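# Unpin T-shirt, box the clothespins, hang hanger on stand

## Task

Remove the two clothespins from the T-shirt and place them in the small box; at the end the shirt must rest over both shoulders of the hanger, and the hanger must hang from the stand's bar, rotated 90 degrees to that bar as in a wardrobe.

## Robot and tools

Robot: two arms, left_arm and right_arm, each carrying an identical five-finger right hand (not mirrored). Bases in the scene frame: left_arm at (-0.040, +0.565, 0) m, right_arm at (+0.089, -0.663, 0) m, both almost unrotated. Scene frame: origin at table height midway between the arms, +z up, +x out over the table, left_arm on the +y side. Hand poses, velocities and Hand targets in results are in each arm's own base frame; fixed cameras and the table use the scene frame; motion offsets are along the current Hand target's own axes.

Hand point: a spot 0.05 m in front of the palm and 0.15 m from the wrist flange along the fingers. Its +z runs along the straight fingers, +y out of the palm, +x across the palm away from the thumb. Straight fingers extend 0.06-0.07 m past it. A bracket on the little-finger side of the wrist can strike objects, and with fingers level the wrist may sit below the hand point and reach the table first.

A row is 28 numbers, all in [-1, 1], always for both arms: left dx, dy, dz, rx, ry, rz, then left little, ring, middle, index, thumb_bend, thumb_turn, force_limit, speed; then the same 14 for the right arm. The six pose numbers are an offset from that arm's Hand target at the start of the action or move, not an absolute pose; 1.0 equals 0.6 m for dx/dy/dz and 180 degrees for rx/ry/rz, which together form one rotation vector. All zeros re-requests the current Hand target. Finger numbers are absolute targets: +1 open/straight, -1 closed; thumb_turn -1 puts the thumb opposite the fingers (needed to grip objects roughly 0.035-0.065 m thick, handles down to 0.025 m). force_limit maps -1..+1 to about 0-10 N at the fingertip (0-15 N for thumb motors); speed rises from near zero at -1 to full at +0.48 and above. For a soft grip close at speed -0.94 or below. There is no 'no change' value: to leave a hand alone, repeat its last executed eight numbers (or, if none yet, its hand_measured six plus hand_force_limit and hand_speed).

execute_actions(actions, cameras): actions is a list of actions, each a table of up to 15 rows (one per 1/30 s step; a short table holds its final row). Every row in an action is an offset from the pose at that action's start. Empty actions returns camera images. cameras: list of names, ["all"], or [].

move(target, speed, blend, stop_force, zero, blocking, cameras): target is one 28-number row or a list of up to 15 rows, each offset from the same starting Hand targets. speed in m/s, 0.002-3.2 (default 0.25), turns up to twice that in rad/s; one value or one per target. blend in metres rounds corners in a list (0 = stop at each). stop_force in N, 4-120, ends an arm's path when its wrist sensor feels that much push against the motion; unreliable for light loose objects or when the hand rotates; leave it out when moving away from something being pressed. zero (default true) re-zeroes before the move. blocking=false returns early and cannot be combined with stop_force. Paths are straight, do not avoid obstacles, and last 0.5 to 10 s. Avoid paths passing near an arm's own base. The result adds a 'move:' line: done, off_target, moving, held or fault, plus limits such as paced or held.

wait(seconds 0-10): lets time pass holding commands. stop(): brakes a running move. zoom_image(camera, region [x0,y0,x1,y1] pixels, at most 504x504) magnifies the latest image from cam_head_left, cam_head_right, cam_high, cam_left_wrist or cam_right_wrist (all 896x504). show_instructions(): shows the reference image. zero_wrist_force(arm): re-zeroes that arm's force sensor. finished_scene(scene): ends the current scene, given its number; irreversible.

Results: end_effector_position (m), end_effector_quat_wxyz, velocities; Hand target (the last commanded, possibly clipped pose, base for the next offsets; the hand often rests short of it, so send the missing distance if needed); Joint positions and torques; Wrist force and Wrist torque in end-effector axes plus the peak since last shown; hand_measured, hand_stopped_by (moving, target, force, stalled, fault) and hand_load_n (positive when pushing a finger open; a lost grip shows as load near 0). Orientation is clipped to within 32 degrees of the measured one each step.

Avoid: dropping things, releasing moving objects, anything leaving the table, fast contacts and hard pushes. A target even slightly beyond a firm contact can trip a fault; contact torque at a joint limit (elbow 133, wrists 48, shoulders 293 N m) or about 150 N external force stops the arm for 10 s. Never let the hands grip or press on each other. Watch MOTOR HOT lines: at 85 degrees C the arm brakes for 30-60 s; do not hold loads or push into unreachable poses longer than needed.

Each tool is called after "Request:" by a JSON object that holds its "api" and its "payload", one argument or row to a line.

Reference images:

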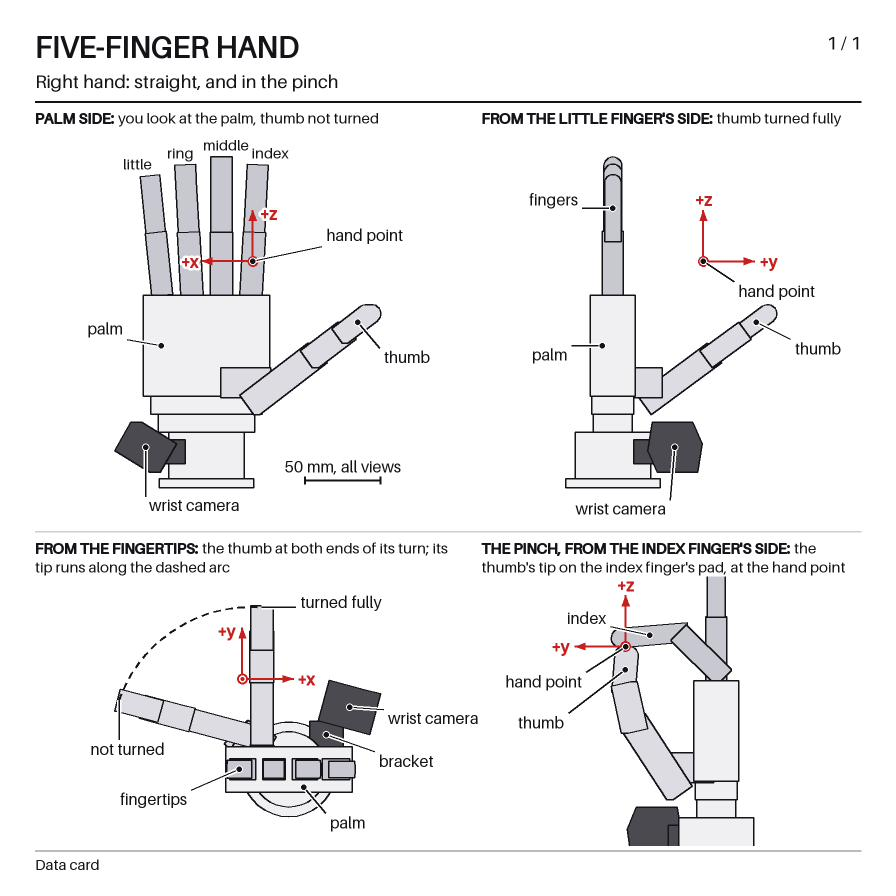

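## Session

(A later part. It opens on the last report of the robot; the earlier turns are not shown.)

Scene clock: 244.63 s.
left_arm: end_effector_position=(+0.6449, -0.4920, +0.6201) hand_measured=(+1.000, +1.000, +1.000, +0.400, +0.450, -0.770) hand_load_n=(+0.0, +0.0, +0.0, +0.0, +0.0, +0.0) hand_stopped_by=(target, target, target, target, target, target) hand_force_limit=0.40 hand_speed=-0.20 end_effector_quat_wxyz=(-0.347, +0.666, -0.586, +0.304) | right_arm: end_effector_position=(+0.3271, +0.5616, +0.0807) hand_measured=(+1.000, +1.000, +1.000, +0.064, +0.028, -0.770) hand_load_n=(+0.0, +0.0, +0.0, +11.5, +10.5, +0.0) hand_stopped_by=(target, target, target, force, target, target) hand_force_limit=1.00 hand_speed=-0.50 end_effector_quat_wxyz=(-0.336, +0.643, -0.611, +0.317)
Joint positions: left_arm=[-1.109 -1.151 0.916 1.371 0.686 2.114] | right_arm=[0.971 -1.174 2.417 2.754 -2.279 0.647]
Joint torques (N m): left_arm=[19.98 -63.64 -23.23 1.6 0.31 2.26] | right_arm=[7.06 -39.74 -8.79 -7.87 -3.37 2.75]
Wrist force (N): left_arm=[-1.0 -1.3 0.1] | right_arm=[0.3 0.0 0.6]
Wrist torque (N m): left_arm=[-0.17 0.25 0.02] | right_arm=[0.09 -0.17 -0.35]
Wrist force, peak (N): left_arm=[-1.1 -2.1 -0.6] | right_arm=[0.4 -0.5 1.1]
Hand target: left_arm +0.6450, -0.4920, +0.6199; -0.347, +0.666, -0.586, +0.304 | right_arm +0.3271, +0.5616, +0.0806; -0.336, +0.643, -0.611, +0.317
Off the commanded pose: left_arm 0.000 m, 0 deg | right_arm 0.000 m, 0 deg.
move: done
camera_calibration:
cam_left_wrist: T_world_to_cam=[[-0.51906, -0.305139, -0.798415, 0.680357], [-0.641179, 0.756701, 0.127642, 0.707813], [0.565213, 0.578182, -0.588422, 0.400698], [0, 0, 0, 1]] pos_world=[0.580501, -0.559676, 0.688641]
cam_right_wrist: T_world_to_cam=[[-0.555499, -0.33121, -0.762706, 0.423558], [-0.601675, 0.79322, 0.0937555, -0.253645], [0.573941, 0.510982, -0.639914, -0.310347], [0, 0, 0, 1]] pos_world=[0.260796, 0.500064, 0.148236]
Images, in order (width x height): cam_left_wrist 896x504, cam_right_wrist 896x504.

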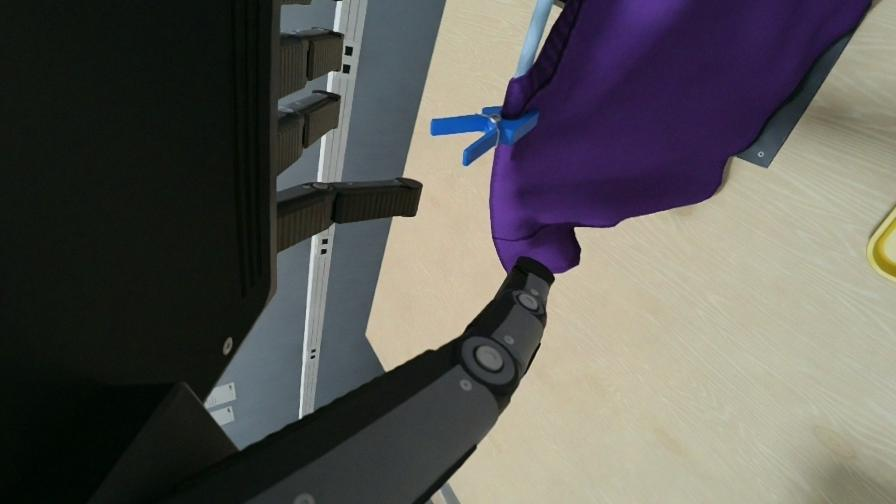

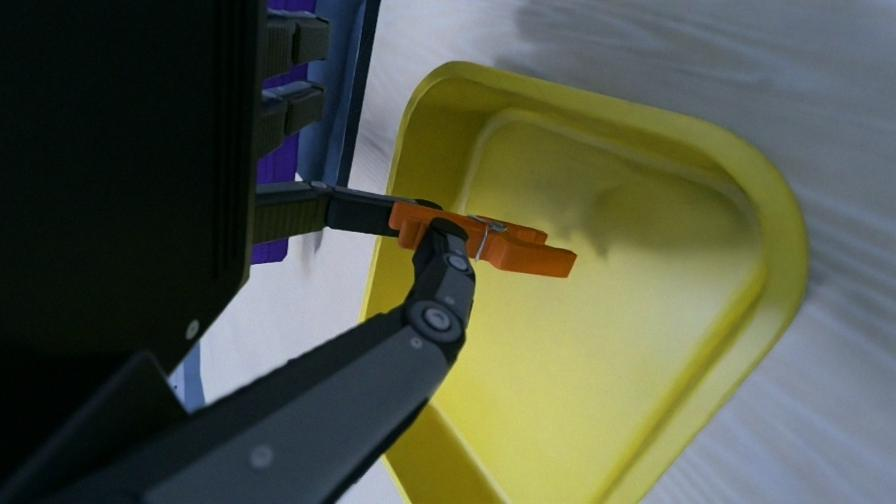

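Request:
{"api": "execute_actions", "payload": {
  "actions": [],
  "cameras": ["cam_high", "cam_left_wrist"]
}}

Request:
{"api": "zoom_image", "payload": {
  "camera": "cam_high",
  "region": [390, 300, 430, 340]
}}

Request:
{"api": "zoom_image", "payload": {
  "camera": "cam_left_wrist",
  "region": [400, 80, 560, 180]
}}

Scene clock: 269.87 s.
left_arm: end_effector_position=(+0.6450, -0.4920, +0.6199) hand_measured=(+1.000, +1.000, +1.000, +0.400, +0.450, -0.770) hand_load_n=(+0.0, +0.0, +0.0, +0.0, -0.5, +0.0) hand_stopped_by=(target, target, target, target, target, target) hand_force_limit=0.40 hand_speed=-0.20 end_effector_quat_wxyz=(-0.347, +0.666, -0.586, +0.304) | right_arm: end_effector_position=(+0.3271, +0.5616, +0.0806) hand_measured=(+1.000, +1.000, +1.000, +0.064, +0.028, -0.770) hand_load_n=(-0.5, +0.0, +0.0, +11.5, +10.5, +0.0) hand_stopped_by=(target, target, target, force, target, target) hand_force_limit=1.00 hand_speed=-0.50 end_effector_quat_wxyz=(-0.336, +0.643, -0.611, +0.317)
Joint positions: left_arm=[-1.109 -1.151 0.916 1.37 0.686 2.114] | right_arm=[0.972 -1.173 2.417 2.754 -2.279 0.647]
Joint velocities: within noise
Joint torques (N m): left_arm=[20.36 -62.18 -23.31 1.46 0.45 1.94] | right_arm=[8.79 -37.15 -8.12 -7.73 -3.65 2.6]
Motor temperatures (°C): left_arm=[27 28 31 34 31 30] | right_arm=[29 29 27 32 27 30]
Wrist force (N): left_arm=[-1.0 -1.4 0.0] | right_arm=[0.7 0.0 0.5]
Wrist torque (N m): left_arm=[-0.17 0.26 0.01] | right_arm=[0.10 -0.23 -0.32]
Wrist force, peak (N): left_arm=[-1.3 -1.7 -0.1] | right_arm=[0.5 0.1 1.0]
Hand target: left_arm +0.6450, -0.4920, +0.6199; -0.347, +0.666, -0.586, +0.304 | right_arm +0.3271, +0.5616, +0.0806; -0.336, +0.643, -0.611, +0.317
Off the commanded pose: left_arm 0.000 m, 0 deg | right_arm 0.000 m, 0 deg.
camera_calibration:
cam_left_wrist: T_world_to_cam=[[-0.51906, -0.305139, -0.798415, 0.680198], [-0.641179, 0.756701, 0.127642, 0.707838], [0.565213, 0.578182, -0.588422, 0.400581], [0, 0, 0, 1]] pos_world=[0.580501, -0.559676, 0.688441]
Images, in order (width x height): cam_high 896x504, cam_left_wrist 896x504.

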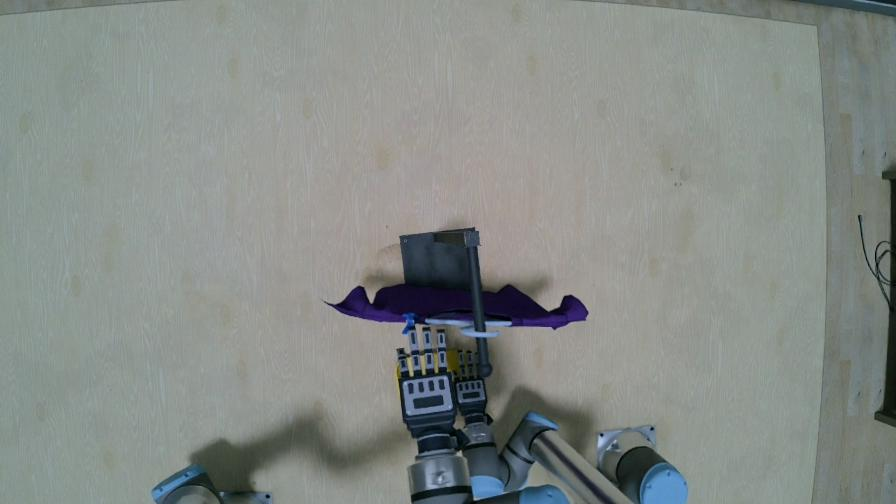

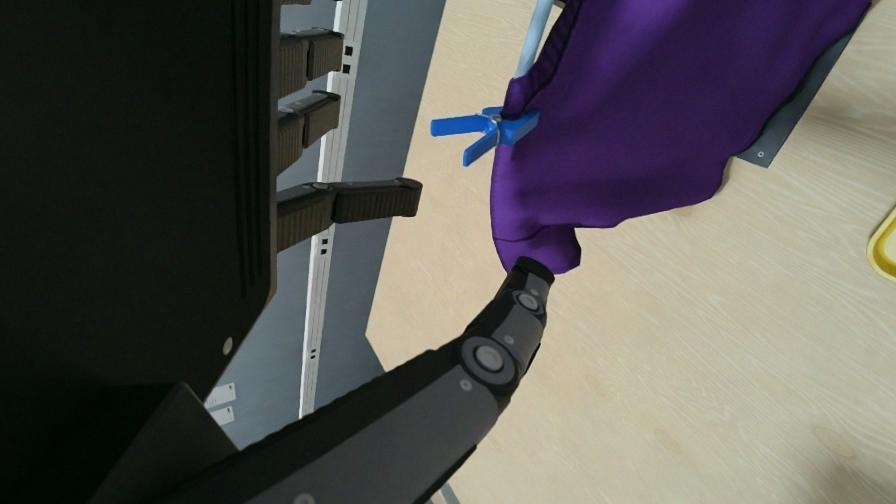

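Scaled by 12.600 from the camera's 896x504 image, which has a finer 1280x720 frame.

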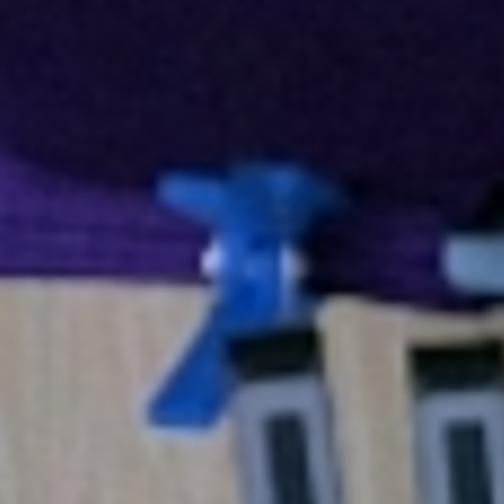

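Scaled by 3.150 from the camera's 896x504 image, which has a finer 1280x720 frame.

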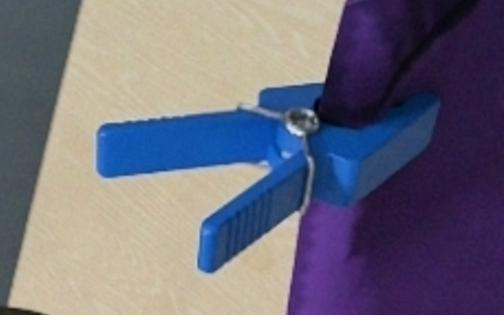

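Request:
{"api": "move", "payload": {
  "target": [0,0,0,0,0,0,1,1,1,0.4,0.45,-0.77,0.4,-0.2,0,0.0614,0.0430,0,0,0,1,1,1,-0.03,0.02,-0.77,1,-0.5],
  "speed": 0.03,
  "stop_force": 4,
  "cameras": ["cam_right_wrist"]
}}

Scene clock: 310.83 s.
left_arm: end_effector_position=(+0.6450, -0.4920, +0.6199) hand_measured=(+1.000, +1.000, +1.000, +0.400, +0.450, -0.770) hand_load_n=(+0.0, +0.0, +0.0, +0.0, +0.0, +0.0) hand_stopped_by=(target, target, target, target, target, target) hand_force_limit=0.40 hand_speed=-0.20 end_effector_quat_wxyz=(-0.347, +0.666, -0.586, +0.304) | right_arm: end_effector_position=(+0.3270, +0.5617, +0.0605) hand_measured=(+1.000, +1.000, +1.000, +0.064, +0.026, -0.770) hand_load_n=(-0.5, +0.0, +0.0, +11.0, +7.0, +0.0) hand_stopped_by=(target, target, target, force, target, target) hand_force_limit=1.00 hand_speed=-0.50 end_effector_quat_wxyz=(-0.336, +0.643, -0.611, +0.317)
Joint positions: left_arm=[-1.109 -1.151 0.916 1.37 0.686 2.114] | right_arm=[0.972 -1.126 2.418 2.706 -2.279 0.647]
Joint torques (N m): left_arm=[18.87 -65.74 -23.41 1.23 0.45 2.31] | right_arm=[-1.32 -62.72 -8.15 -0.06 1.25 -0.12]
Wrist force (N): left_arm=[-0.9 -1.3 0.0] | right_arm=[0.5 -1.5 -0.7]
Wrist torque (N m): left_arm=[-0.15 0.24 0.02] | right_arm=[0.04 -0.21 -0.34]
Wrist force, peak (N): left_arm=[-1.3 -1.6 0.1] | right_arm=[0.5 -7.6 -3.8]
Hand target: left_arm +0.6450, -0.4920, +0.6199; -0.347, +0.666, -0.586, +0.304 | right_arm +0.3271, +0.5617, +0.0605; -0.336, +0.643, -0.611, +0.317 (not the last commanded pose)
Off the commanded pose: left_arm 0.000 m, 0 deg | right_arm 0.025 m, 0 deg.
move: contact (right_arm)
camera_calibration:
cam_right_wrist: T_world_to_cam=[[-0.555705, -0.331241, -0.762542, 0.408144], [-0.60159, 0.793277, 0.0938187, -0.25187], [0.57383, 0.510873, -0.6401, -0.323109], [0, 0, 0, 1]] pos_world=[0.260695, 0.500064, 0.128035]
Images, in order (width x height): cam_right_wrist 896x504.

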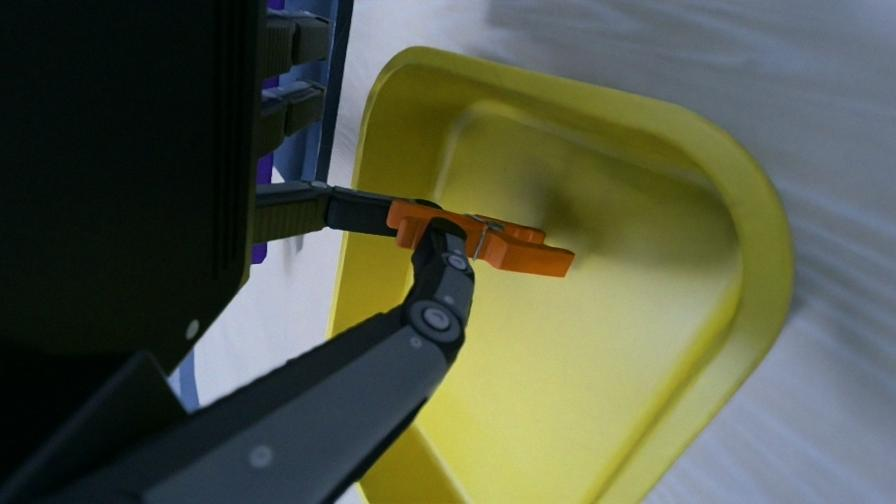

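Request:
{"api": "move", "payload": {
  "target": [
    [0,0,0,0,0,0,1,1,1,0.4,0.45,-0.77,0.4,-0.2,0,0,0,0,0,0,1,1,1,0.2,0.25,-0.77,1,-0.6],
    [0.0270,-0.0607,0.1155,0,0.0273,0.0191,1,1,1,0.4,0.45,-0.77,0.4,-0.2,0,0,0,0,0,0,1,1,1,0.45,0.5,-0.77,1,-0.3]
  ],
  "speed": 0.12,
  "cameras": ["cam_right_wrist", "cam_left_wrist", "cam_high"]
}}

Request:
{"api": "zoom_image", "payload": {
  "camera": "cam_left_wrist",
  "region": [340, 120, 640, 320]
}}

Scene clock: 317.47 s.
left_arm: end_effector_position=(+0.7241, -0.4981, +0.6099) hand_measured=(+1.000, +1.000, +1.000, +0.400, +0.450, -0.770) hand_load_n=(+0.0, +0.0, +0.0, +0.0, +0.0, +0.0) hand_stopped_by=(target, target, target, target, target, target) hand_force_limit=0.40 hand_speed=-0.20 end_effector_quat_wxyz=(-0.331, +0.634, -0.620, +0.322) | right_arm: end_effector_position=(+0.3271, +0.5617, +0.0605) hand_measured=(+1.000, +1.000, +1.000, +0.450, +0.500, -0.770) hand_load_n=(+0.0, +0.0, +0.0, +0.0, +0.0, +0.0) hand_stopped_by=(target, target, target, target, target, target) hand_force_limit=1.00 hand_speed=-0.30 end_effector_quat_wxyz=(-0.336, +0.643, -0.611, +0.317)
Joint positions: left_arm=[-1.01 -1.081 0.794 1.228 0.79 2.375] | right_arm=[0.972 -1.126 2.418 2.706 -2.279 0.647]
Joint torques (N m): left_arm=[21.34 -69.2 -49.98 0.71 0.86 2.11] | right_arm=[-3.83 -51.68 -25.11 -5.03 0.4 -2.37]
Wrist force (N): left_arm=[-0.7 -1.3 -0.5] | right_arm=[0.5 0.1 0.5]
Wrist torque (N m): left_arm=[-0.12 0.16 -0.04] | right_arm=[0.16 -0.19 -0.31]
Wrist force, peak (N): left_arm=[-1.4 -1.5 0.0] | right_arm=[0.5 -3.1 -3.2]
Hand target: left_arm +0.7241, -0.4981, +0.6099; -0.331, +0.634, -0.620, +0.322 | right_arm +0.3271, +0.5617, +0.0605; -0.336, +0.643, -0.611, +0.317
Off the commanded pose: left_arm 0.000 m, 0 deg | right_arm 0.000 m, 0 deg.
move: done
camera_calibration:
cam_left_wrist: T_world_to_cam=[[-0.548227, -0.249361, -0.798289, 0.760299], [-0.558572, 0.819584, 0.127588, 0.735996], [0.62245, 0.51585, -0.588604, 0.281186], [0, 0, 0, 1]] pos_world=[0.6529, -0.558672, 0.678541]
cam_right_wrist: T_world_to_cam=[[-0.555705, -0.331241, -0.762542, 0.408144], [-0.60159, 0.793277, 0.0938187, -0.25187], [0.57383, 0.510873, -0.6401, -0.323109], [0, 0, 0, 1]] pos_world=[0.260695, 0.500064, 0.128035]
Images, in order (width x height): cam_high 896x504, cam_left_wrist 896x504, cam_right_wrist 896x504.

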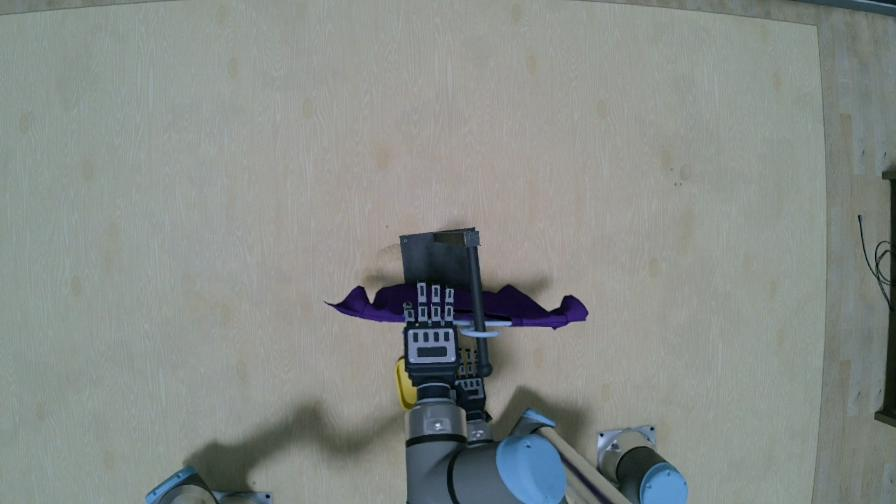

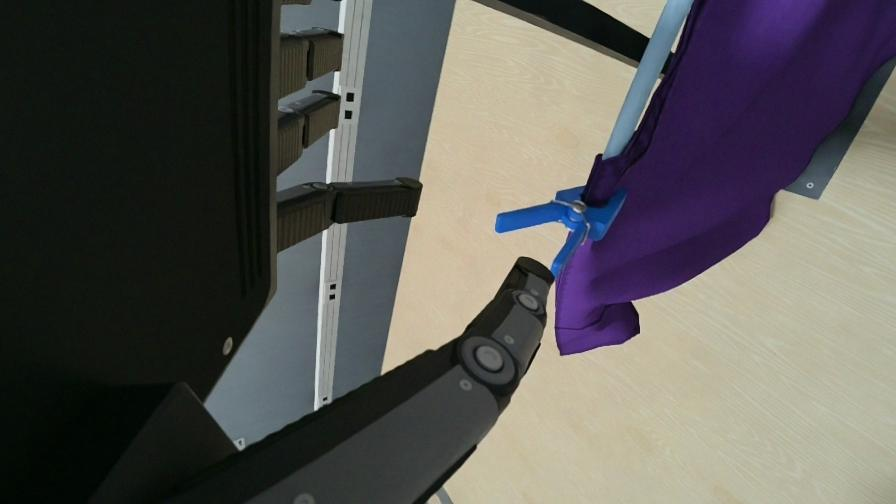

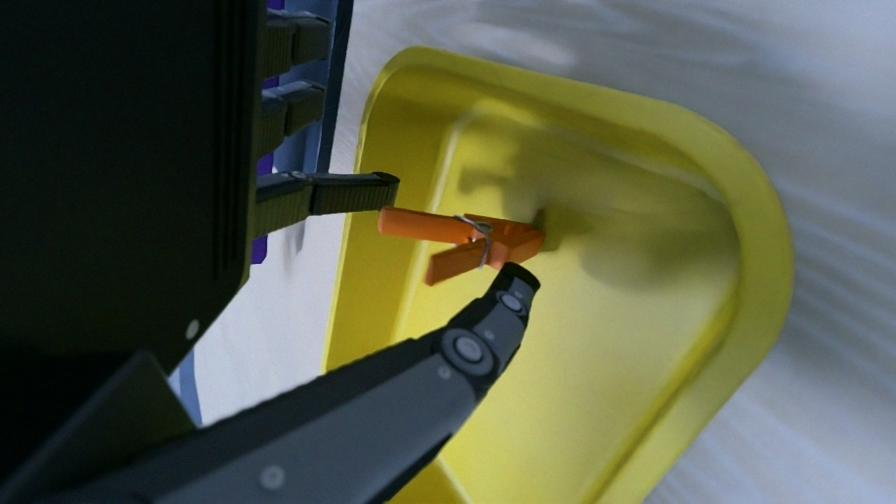

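Scaled by 1.680 from the camera's 896x504 image, which has a finer 1280x720 frame.

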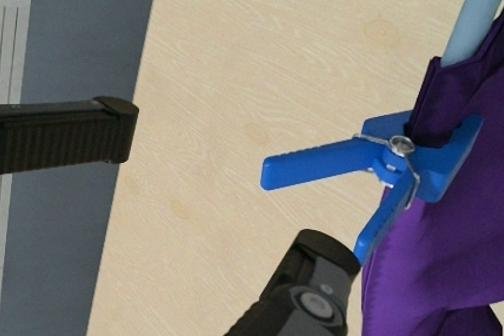

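Request:
{"api": "move", "payload": {
  "target": [
    [0,0.0614,0.0430,0,0,0,1,1,1,0.4,0.45,-0.77,0.4,-0.2,0,-0.1365,-0.0957,0,0,0,1,1,1,0.45,0.5,-0.77,1,-0.3],
    [0,0.0614,0.0430,0,0,0,1,1,1,0.4,0.45,-0.77,0.4,-0.2,0.4161,-0.2605,-0.2093,0,0,0,1,1,1,0.45,0.5,-0.77,1,-0.3]
  ],
  "speed": [0.08,0.2],
  "cameras": ["cam_right_wrist", "cam_left_wrist", "cam_high"]
}}

Request:
{"api": "zoom_image", "payload": {
  "camera": "cam_left_wrist",
  "region": [340, 120, 640, 320]
}}

Scene clock: 335.23 s.
left_arm: end_effector_position=(+0.7240, -0.4980, +0.5650) hand_measured=(+1.000, +1.000, +1.000, +0.400, +0.450, -0.770) hand_load_n=(+0.0, +0.0, +0.0, +0.0, +0.0, +0.0) hand_stopped_by=(target, target, target, target, target, target) hand_force_limit=0.40 hand_speed=-0.20 end_effector_quat_wxyz=(-0.331, +0.634, -0.620, +0.322) | right_arm: end_effector_position=(+0.3270, +0.3111, +0.2597) hand_measured=(+1.000, +1.000, +1.000, +0.450, +0.500, -0.770) hand_load_n=(+0.0, +0.0, +0.0, +0.0, +0.0, +0.0) hand_stopped_by=(target, target, target, target, target, target) hand_force_limit=1.00 hand_speed=-0.30 end_effector_quat_wxyz=(-0.336, +0.643, -0.611, +0.317)
Joint positions: left_arm=[-1.01 -1.105 0.911 1.135 0.79 2.375] | right_arm=[0.475 -2.003 2.707 3.092 -1.912 0.255]
Joint torques (N m): left_arm=[-9.02 -86.65 -23.58 0.76 -2.74 2.25] | right_arm=[-6.66 -13.4 -28.14 0.19 1.92 -2.54]
Wrist force (N): left_arm=[-0.5 -1.2 -0.4] | right_arm=[0.7 -0.2 1.0]
Wrist torque (N m): left_arm=[-0.12 0.18 0.00] | right_arm=[0.03 -0.28 -0.22]
Wrist force, peak (N): left_arm=[-0.4 -1.7 -0.6] | right_arm=[1.3 -0.5 1.0]
Hand target: left_arm +0.7240, -0.4980, +0.5650; -0.331, +0.634, -0.620, +0.322 | right_arm +0.3270, +0.3110, +0.2598; -0.336, +0.643, -0.611, +0.317
Off the commanded pose: left_arm 0.000 m, 0 deg | right_arm 0.000 m, 0 deg.
move: done
camera_calibration:
cam_left_wrist: T_world_to_cam=[[-0.548227, -0.249361, -0.798289, 0.724376], [-0.558572, 0.819584, 0.127588, 0.741738], [0.62245, 0.51585, -0.588604, 0.254698], [0, 0, 0, 1]] pos_world=[0.6529, -0.558672, 0.633541]
cam_right_wrist: T_world_to_cam=[[-0.55559, -0.33127, -0.762614, 0.477012], [-0.601569, 0.793311, 0.0936591, -0.0718638], [0.573963, 0.510801, -0.640038, -0.0676063], [0, 0, 0, 1]] pos_world=[0.260595, 0.249564, 0.327236]
Images, in order (width x height): cam_high 896x504, cam_left_wrist 896x504, cam_right_wrist 896x504.

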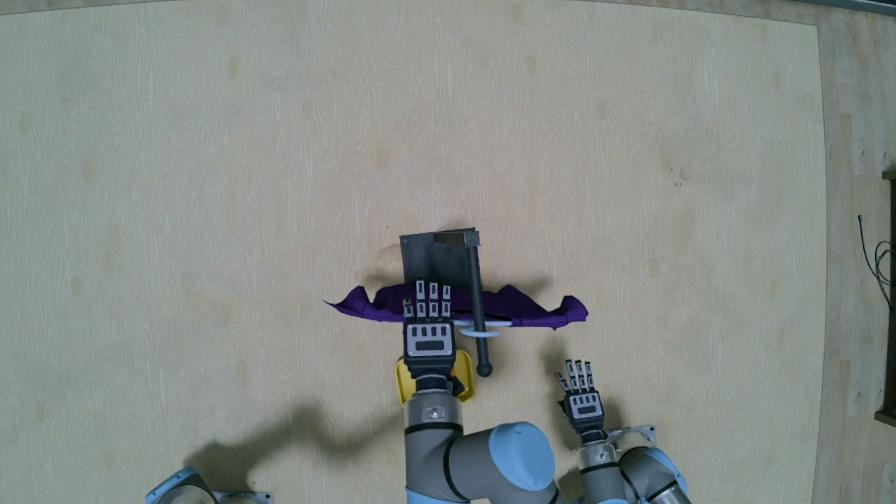

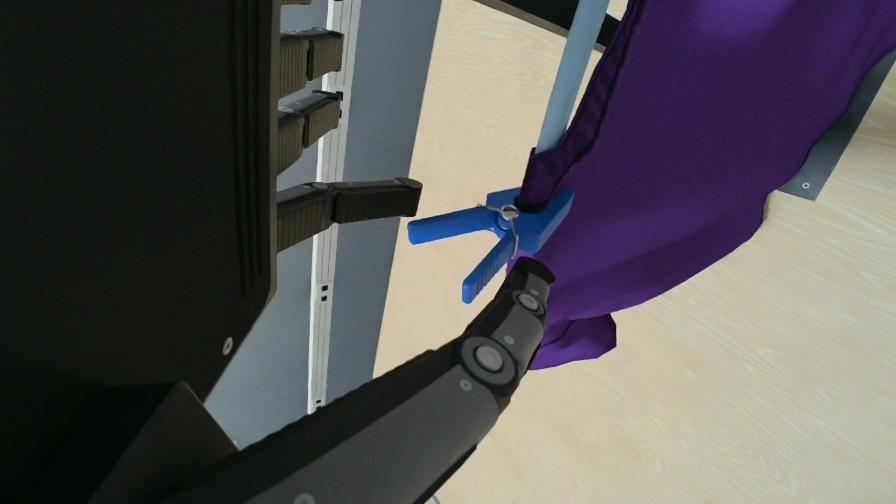

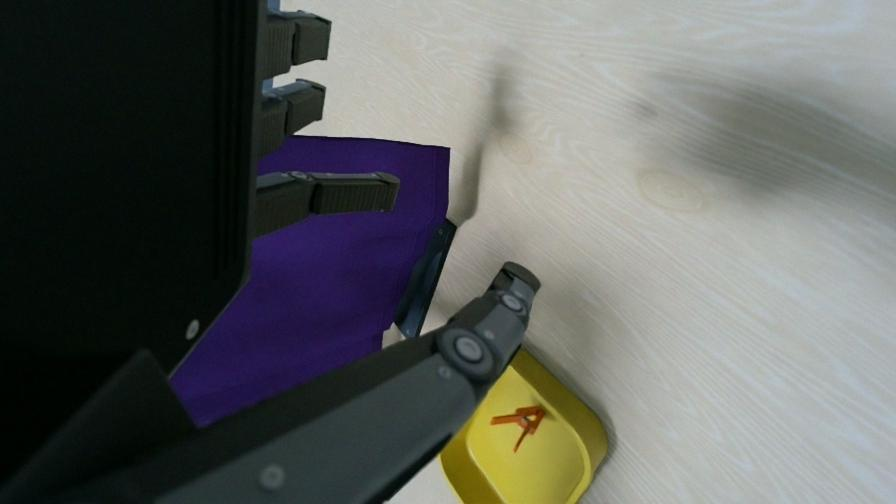

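Scaled by 1.680 from the camera's 896x504 image, which has a finer 1280x720 frame.

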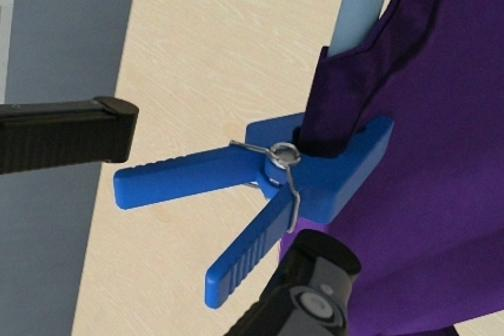

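Request:
{"api": "move", "payload": {
  "target": [
    [-0.0042,0,0,0,0,0,1,1,1,0.4,0.45,-0.77,0.4,-0.2,0,0,0,0,0,0,1,1,1,0.45,0.5,-0.77,1,-0.3],
    [-0.0042,0,0,0,0,0,1,1,1,0.1,0.3,-0.77,0.4,-0.5,0,0,0,0,0,0,1,1,1,0.45,0.5,-0.77,1,-0.3]
  ],
  "speed": 0.05,
  "cameras": ["cam_left_wrist"]
}}

Request:
{"api": "zoom_image", "payload": {
  "camera": "cam_left_wrist",
  "region": [340, 120, 640, 320]
}}

Scene clock: 344.47 s.
left_arm: end_effector_position=(+0.7240, -0.4955, +0.5650) hand_measured=(+1.000, +1.000, +1.000, +0.104, +0.306, -0.770) hand_load_n=(+0.0, +0.0, -0.5, +9.5, +9.0, -2.0) hand_stopped_by=(target, target, target, force, target, target) hand_force_limit=0.40 hand_speed=-0.50 end_effector_quat_wxyz=(-0.331, +0.634, -0.620, +0.322) | right_arm: end_effector_position=(+0.3270, +0.3110, +0.2598) hand_measured=(+1.000, +1.000, +1.000, +0.450, +0.500, -0.770) hand_load_n=(+0.0, +0.0, +0.0, +0.0, +0.0, +0.0) hand_stopped_by=(target, target, target, target, target, target) hand_force_limit=1.00 hand_speed=-0.30 end_effector_quat_wxyz=(-0.336, +0.643, -0.611, +0.317)
Joint positions: left_arm=[-1.008 -1.109 0.916 1.132 0.791 2.377] | right_arm=[0.475 -2.003 2.707 3.093 -1.911 0.255]
Joint torques (N m): left_arm=[20.52 -86.98 -22.18 0.93 0.58 2.33] | right_arm=[-11.52 -12.84 -28.76 -0.5 1.48 -2.88]
Wrist force (N): left_arm=[-0.5 -1.2 -0.5] | right_arm=[0.9 -0.3 0.9]
Wrist torque (N m): left_arm=[-0.10 0.18 0.01] | right_arm=[0.03 -0.30 -0.21]
Wrist force, peak (N): left_arm=[-0.6 -1.5 -0.6] | right_arm=[0.8 -0.3 1.1]
Hand target: left_arm +0.7240, -0.4955, +0.5650; -0.331, +0.634, -0.620, +0.322 | right_arm +0.3270, +0.3110, +0.2598; -0.336, +0.643, -0.611, +0.317
Off the commanded pose: left_arm 0.000 m, 0 deg | right_arm 0.000 m, 0 deg.
move: done
camera_calibration:
cam_left_wrist: T_world_to_cam=[[-0.548258, -0.249315, -0.798282, 0.724986], [-0.558542, 0.819598, 0.127632, 0.739593], [0.62245, 0.515849, -0.588605, 0.253471], [0, 0, 0, 1]] pos_world=[0.6528, -0.556172, 0.633541]
Images, in order (width x height): cam_left_wrist 896x504.

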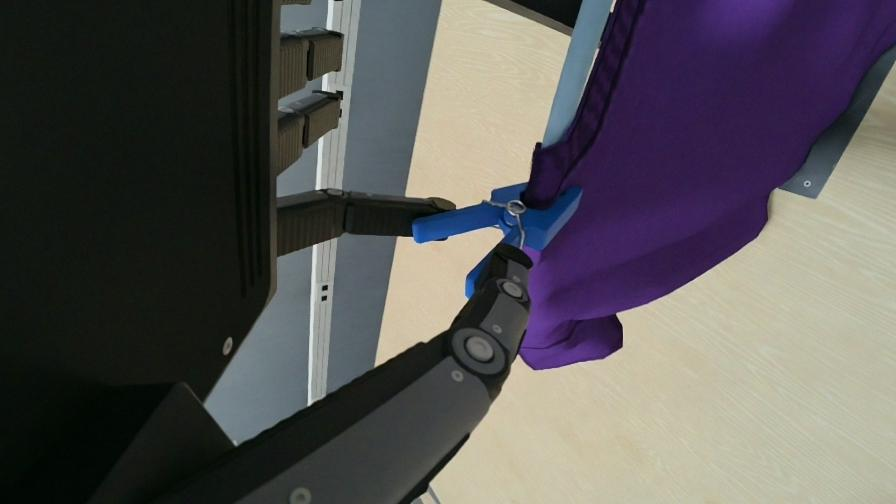

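Scaled by 1.680 from the camera's 896x504 image, which has a finer 1280x720 frame.

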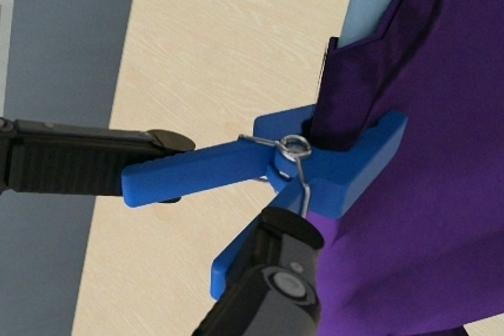

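Request:
{"api": "execute_actions", "payload": {
  "actions": [
    [[0,0,0,0,0,0,1,1,1,-0.03,0.3,-0.77,1,-0.5,0,0,0,0,0,0,1,1,1,0.45,0.5,-0.77,1,-0.3]],
    [[0,0,0,0,0,0,1,1,1,-0.03,0.3,-0.77,1,-0.5,0,0,0,0,0,0,1,1,1,0.45,0.5,-0.77,1,-0.3]],
    [[0,0,0,0,0,0,1,1,1,-0.03,0.2,-0.77,1,-0.5,0,0,0,0,0,0,1,1,1,0.45,0.5,-0.77,1,-0.3]],
    [[0,0,0,0,0,0,1,1,1,-0.03,0.2,-0.77,1,-0.5,0,0,0,0,0,0,1,1,1,0.45,0.5,-0.77,1,-0.3]]
  ],
  "cameras": ["cam_left_wrist"]
}}

Request:
{"api": "zoom_image", "payload": {
  "camera": "cam_left_wrist",
  "region": [340, 120, 640, 320]
}}

Scene clock: 352.43 s.
left_arm: end_effector_position=(+0.7240, -0.4955, +0.5650) hand_measured=(+1.000, +1.000, +1.000, +0.066, +0.206, -0.770) hand_load_n=(-0.5, +0.0, +0.0, +14.0, +10.0, -2.5) hand_stopped_by=(target, target, target, force, target, target) hand_force_limit=1.00 hand_speed=-0.50 end_effector_quat_wxyz=(-0.331, +0.634, -0.620, +0.322) | right_arm: end_effector_position=(+0.3270, +0.3110, +0.2598) hand_measured=(+1.000, +1.000, +1.000, +0.450, +0.500, -0.770) hand_load_n=(+0.0, +0.0, +0.0, +0.0, +0.0, +0.0) hand_stopped_by=(target, target, target, target, target, target) hand_force_limit=1.00 hand_speed=-0.30 end_effector_quat_wxyz=(-0.336, +0.643, -0.611, +0.317)
Joint positions: left_arm=[-1.008 -1.109 0.916 1.132 0.791 2.377] | right_arm=[0.475 -2.003 2.707 3.093 -1.911 0.255]
Joint torques (N m): left_arm=[19.85 -83.98 -24.35 0.68 0.53 1.57] | right_arm=[-9.34 -13.05 -28.74 -0.31 1.82 -2.58]
Wrist force (N): left_arm=[-0.6 -1.1 -0.5] | right_arm=[0.7 -0.2 0.8]
Wrist torque (N m): left_arm=[-0.10 0.20 0.00] | right_arm=[0.06 -0.27 -0.22]
Wrist force, peak (N): left_arm=[-0.5 -1.5 -0.9] | right_arm=[1.3 0.0 0.9]
Hand target: left_arm +0.7240, -0.4955, +0.5650; -0.331, +0.634, -0.620, +0.322 | right_arm +0.3270, +0.3110, +0.2598; -0.336, +0.643, -0.611, +0.317
Off the commanded pose: left_arm 0.000 m, 0 deg | right_arm 0.000 m, 0 deg.
Step readings (end_effector_position of left_arm | right_arm):
0: (+0.7240, -0.4955, +0.5650) | (+0.3270, +0.3110, +0.2598)
1: (+0.7240, -0.4955, +0.5650) | (+0.3270, +0.3110, +0.2598)
2: (+0.7240, -0.4955, +0.5650) | (+0.3270, +0.3110, +0.2598)
4: (+0.7240, -0.4955, +0.5650) | (+0.3270, +0.3110, +0.2598)
8: (+0.7240, -0.4955, +0.5650) | (+0.3270, +0.3110, +0.2598)
15: (+0.7240, -0.4955, +0.5650) | (+0.3270, +0.3110, +0.2598)
16: (+0.7240, -0.4955, +0.5650) | (+0.3270, +0.3110, +0.2598)
17: (+0.7240, -0.4955, +0.5650) | (+0.3270, +0.3110, +0.2598)
19: (+0.7240, -0.4955, +0.5650) | (+0.3270, +0.3110, +0.2598)
23: (+0.7240, -0.4955, +0.5650) | (+0.3270, +0.3110, +0.2598)
30: (+0.7240, -0.4955, +0.5650) | (+0.3270, +0.3110, +0.2598)
31: (+0.7240, -0.4955, +0.5650) | (+0.3270, +0.3110, +0.2598)
32: (+0.7240, -0.4955, +0.5650) | (+0.3270, +0.3110, +0.2598)
34: (+0.7240, -0.4955, +0.5650) | (+0.3270, +0.3110, +0.2598)
38: (+0.7240, -0.4955, +0.5650) | (+0.3270, +0.3110, +0.2598)
45: (+0.7240, -0.4955, +0.5650) | (+0.3270, +0.3110, +0.2598)
46: (+0.7240, -0.4955, +0.5650) | (+0.3270, +0.3110, +0.2598)
47: (+0.7240, -0.4955, +0.5650) | (+0.3270, +0.3110, +0.2598)
49: (+0.7240, -0.4955, +0.5650) | (+0.3270, +0.3110, +0.2598)
53: (+0.7240, -0.4955, +0.5650) | (+0.3270, +0.3110, +0.2598)
60: (+0.7240, -0.4955, +0.5650) | (+0.3270, +0.3110, +0.2598)
camera_calibration:
cam_left_wrist: T_world_to_cam=[[-0.548258, -0.249315, -0.798282, 0.724986], [-0.558542, 0.819598, 0.127632, 0.739593], [0.62245, 0.515849, -0.588605, 0.253471], [0, 0, 0, 1]] pos_world=[0.6528, -0.556172, 0.633541]
Images, in order (width x height): cam_left_wrist 896x504.

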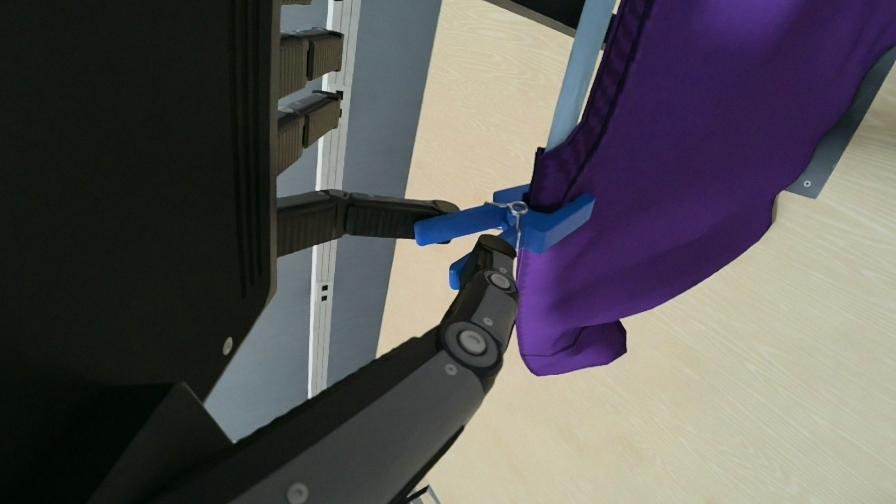

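Scaled by 1.680 from the camera's 896x504 image, which has a finer 1280x720 frame.

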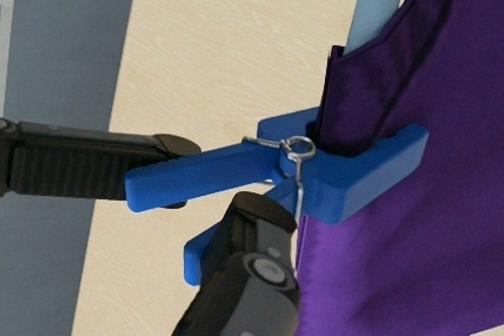

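Request:
{"api": "execute_actions", "payload": {
  "actions": [
    [[0,0,0,0,0,0,1,1,1,-0.03,0.1,-0.77,1,-0.5,0,0,0,0,0,0,1,1,1,0.45,0.5,-0.77,1,-0.3]],
    [[0,0,0,0,0,0,1,1,1,-0.03,0.1,-0.77,1,-0.5,0,0,0,0,0,0,1,1,1,0.45,0.5,-0.77,1,-0.3]],
    [[0,0,0,0,0,0,1,1,1,-0.03,0.02,-0.77,1,-0.5,0,0,0,0,0,0,1,1,1,0.45,0.5,-0.77,1,-0.3]],
    [[0,0,0,0,0,0,1,1,1,-0.03,0.02,-0.77,1,-0.5,0,0,0,0,0,0,1,1,1,0.45,0.5,-0.77,1,-0.3]]
  ],
  "cameras": ["cam_left_wrist", "cam_head_right"]
}}

Request:
{"api": "zoom_image", "payload": {
  "camera": "cam_left_wrist",
  "region": [340, 120, 640, 320]
}}

Scene clock: 358.83 s.
left_arm: end_effector_position=(+0.7240, -0.4955, +0.5650) hand_measured=(+1.000, +1.000, +1.000, +0.066, +0.028, -0.770) hand_load_n=(+0.0, +0.0, +0.0, +13.5, +12.0, -3.5) hand_stopped_by=(target, target, target, force, target, target) hand_force_limit=1.00 hand_speed=-0.50 end_effector_quat_wxyz=(-0.331, +0.634, -0.620, +0.322) | right_arm: end_effector_position=(+0.3270, +0.3110, +0.2598) hand_measured=(+1.000, +1.000, +1.000, +0.450, +0.500, -0.770) hand_load_n=(+0.0, -0.5, +0.0, +0.0, +0.0, +0.0) hand_stopped_by=(target, target, target, target, target, target) hand_force_limit=1.00 hand_speed=-0.30 end_effector_quat_wxyz=(-0.336, +0.643, -0.611, +0.317)
Joint positions: left_arm=[-1.008 -1.109 0.916 1.132 0.791 2.377] | right_arm=[0.475 -2.003 2.707 3.093 -1.911 0.255]
Joint torques (N m): left_arm=[17.08 -81.59 -25.18 0.8 0.55 1.32] | right_arm=[-8.53 -12.61 -28.95 -0.48 1.51 -2.96]
Wrist force (N): left_arm=[-0.4 -1.3 -0.4] | right_arm=[0.6 -0.1 0.9]
Wrist torque (N m): left_arm=[-0.14 0.17 0.00] | right_arm=[0.07 -0.25 -0.22]
Wrist force, peak (N): left_arm=[-0.2 -1.5 -0.9] | right_arm=[1.1 -0.1 1.0]
Hand target: left_arm +0.7240, -0.4955, +0.5650; -0.331, +0.634, -0.620, +0.322 | right_arm +0.3270, +0.3110, +0.2598; -0.336, +0.643, -0.611, +0.317
Off the commanded pose: left_arm 0.000 m, 0 deg | right_arm 0.000 m, 0 deg.
Step readings (end_effector_position of left_arm | right_arm):
0: (+0.7240, -0.4955, +0.5650) | (+0.3270, +0.3110, +0.2598)
1: (+0.7240, -0.4955, +0.5650) | (+0.3270, +0.3110, +0.2598)
2: (+0.7240, -0.4955, +0.5650) | (+0.3270, +0.3110, +0.2598)
4: (+0.7240, -0.4955, +0.5650) | (+0.3270, +0.3110, +0.2598)
8: (+0.7240, -0.4955, +0.5650) | (+0.3270, +0.3110, +0.2598)
15: (+0.7240, -0.4955, +0.5650) | (+0.3270, +0.3110, +0.2598)
16: (+0.7240, -0.4955, +0.5650) | (+0.3270, +0.3110, +0.2598)
17: (+0.7240, -0.4955, +0.5650) | (+0.3270, +0.3110, +0.2598)
19: (+0.7240, -0.4955, +0.5650) | (+0.3270, +0.3110, +0.2598)
23: (+0.7240, -0.4955, +0.5650) | (+0.3270, +0.3110, +0.2598)
30: (+0.7240, -0.4955, +0.5650) | (+0.3270, +0.3110, +0.2598)
31: (+0.7240, -0.4955, +0.5650) | (+0.3270, +0.3110, +0.2598)
32: (+0.7240, -0.4955, +0.5650) | (+0.3270, +0.3110, +0.2598)
34: (+0.7240, -0.4955, +0.5650) | (+0.3270, +0.3110, +0.2598)
38: (+0.7240, -0.4955, +0.5650) | (+0.3270, +0.3110, +0.2598)
45: (+0.7240, -0.4955, +0.5650) | (+0.3270, +0.3110, +0.2598)
46: (+0.7240, -0.4955, +0.5650) | (+0.3270, +0.3110, +0.2598)
47: (+0.7240, -0.4955, +0.5650) | (+0.3270, +0.3110, +0.2598)
49: (+0.7240, -0.4955, +0.5650) | (+0.3270, +0.3110, +0.2598)
53: (+0.7240, -0.4955, +0.5650) | (+0.3270, +0.3110, +0.2598)
60: (+0.7240, -0.4955, +0.5650) | (+0.3270, +0.3110, +0.2598)
camera_calibration:
cam_left_wrist: T_world_to_cam=[[-0.548258, -0.249315, -0.798282, 0.724986], [-0.558542, 0.819598, 0.127632, 0.739593], [0.62245, 0.515849, -0.588605, 0.253471], [0, 0, 0, 1]] pos_world=[0.6528, -0.556172, 0.633541]
Images, in order (width x height): cam_head_right 896x504, cam_left_wrist 896x504.

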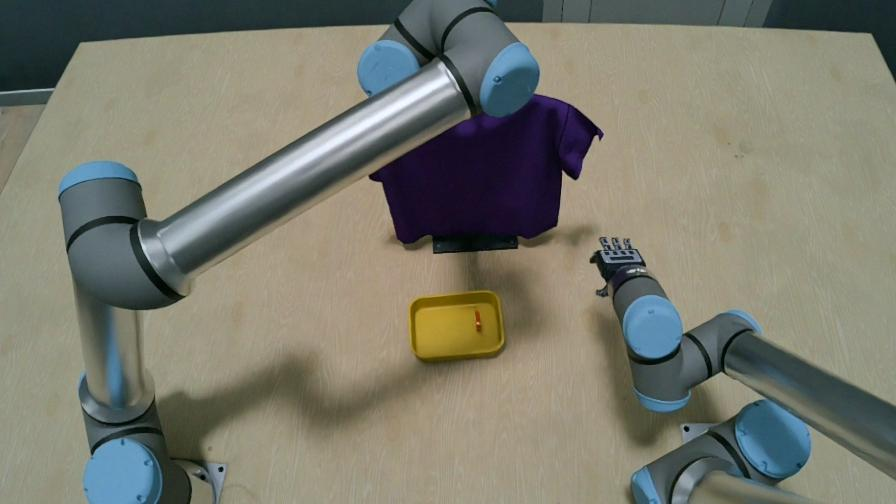

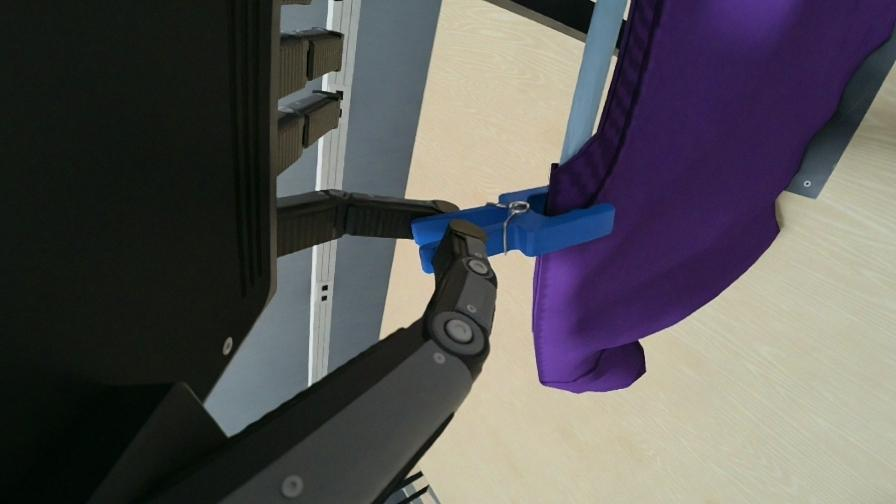

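Scaled by 1.680 from the camera's 896x504 image, which has a finer 1280x720 frame.

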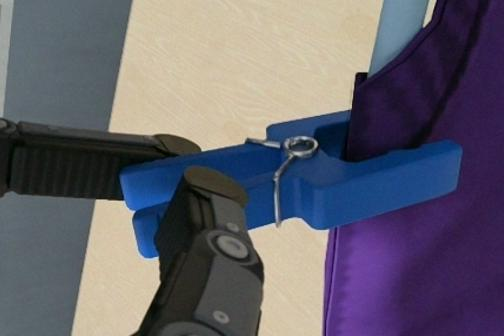

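Request:
{"api": "move", "payload": {
  "target": [-0.01167,-0.0275,-0.0189,0,0,0,1,1,1,-0.03,0.02,-0.77,1,-0.5,0,0,0,0,0,0,1,1,1,0.45,0.5,-0.77,1,-0.3],
  "speed": 0.03,
  "cameras": ["cam_left_wrist"]
}}

Request:
{"api": "zoom_image", "payload": {
  "camera": "cam_left_wrist",
  "region": [340, 120, 640, 320]
}}

Scene clock: 366.70 s.
left_arm: end_effector_position=(+0.7240, -0.4886, +0.5848) hand_measured=(+1.000, +1.000, +1.000, +0.066, +0.028, -0.770) hand_load_n=(+0.0, +0.0, +0.0, +13.5, +12.0, -3.5) hand_stopped_by=(target, target, target, force, target, target) hand_force_limit=1.00 hand_speed=-0.50 end_effector_quat_wxyz=(-0.331, +0.634, -0.620, +0.322) | right_arm: end_effector_position=(+0.3270, +0.3110, +0.2598) hand_measured=(+1.000, +1.000, +1.000, +0.450, +0.500, -0.770) hand_load_n=(+0.0, +0.0, +0.0, +0.0, +0.0, +0.0) hand_stopped_by=(target, target, target, target, target, target) hand_force_limit=1.00 hand_speed=-0.30 end_effector_quat_wxyz=(-0.336, +0.643, -0.611, +0.317)
Joint positions: left_arm=[-1.003 -1.11 0.883 1.164 0.794 2.383] | right_arm=[0.475 -2.003 2.707 3.093 -1.911 0.255]
Joint torques (N m): left_arm=[20 -79.28 -49.73 4.42 1.24 1.81] | right_arm=[-9.89 -14.26 -28.65 -0.14 1.63 -2.55]
Wrist force (N): left_arm=[-0.4 -1.0 -0.7] | right_arm=[0.7 0.0 0.6]
Wrist torque (N m): left_arm=[-0.09 0.17 0.00] | right_arm=[0.09 -0.26 -0.21]
Wrist force, peak (N): left_arm=[-0.4 -1.6 -0.5] | right_arm=[1.0 -0.5 1.0]
Hand target: left_arm +0.7240, -0.4885, +0.5850; -0.331, +0.634, -0.620, +0.322 | right_arm +0.3270, +0.3110, +0.2598; -0.336, +0.643, -0.611, +0.317
Off the commanded pose: left_arm 0.000 m, 0 deg | right_arm 0.000 m, 0 deg.
move: done
camera_calibration:
cam_left_wrist: T_world_to_cam=[[-0.548214, -0.24938, -0.798293, 0.742479], [-0.558585, 0.819578, 0.12757, 0.731387], [0.62245, 0.51585, -0.588604, 0.261515], [0, 0, 0, 1]] pos_world=[0.6528, -0.549172, 0.653341]
Images, in order (width x height): cam_left_wrist 896x504.

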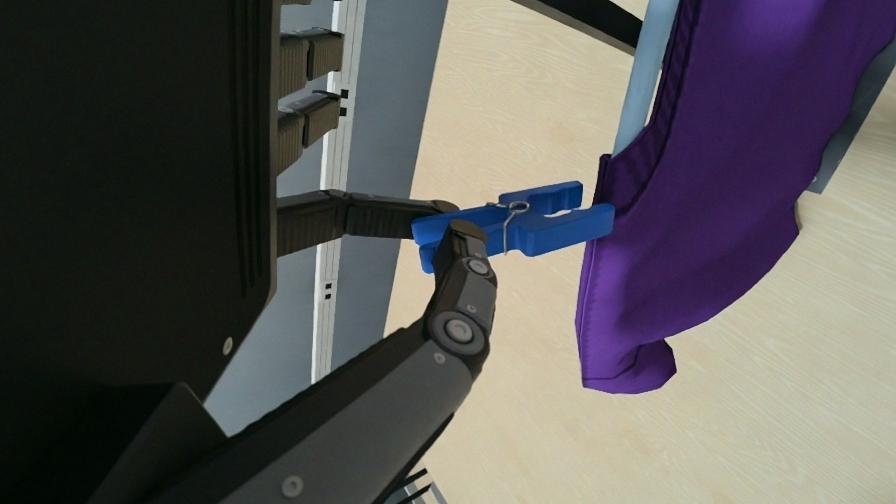

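Scaled by 1.680 from the camera's 896x504 image, which has a finer 1280x720 frame.

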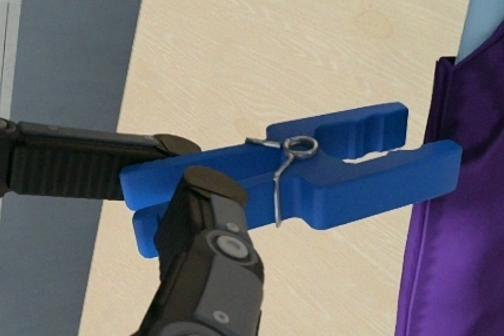

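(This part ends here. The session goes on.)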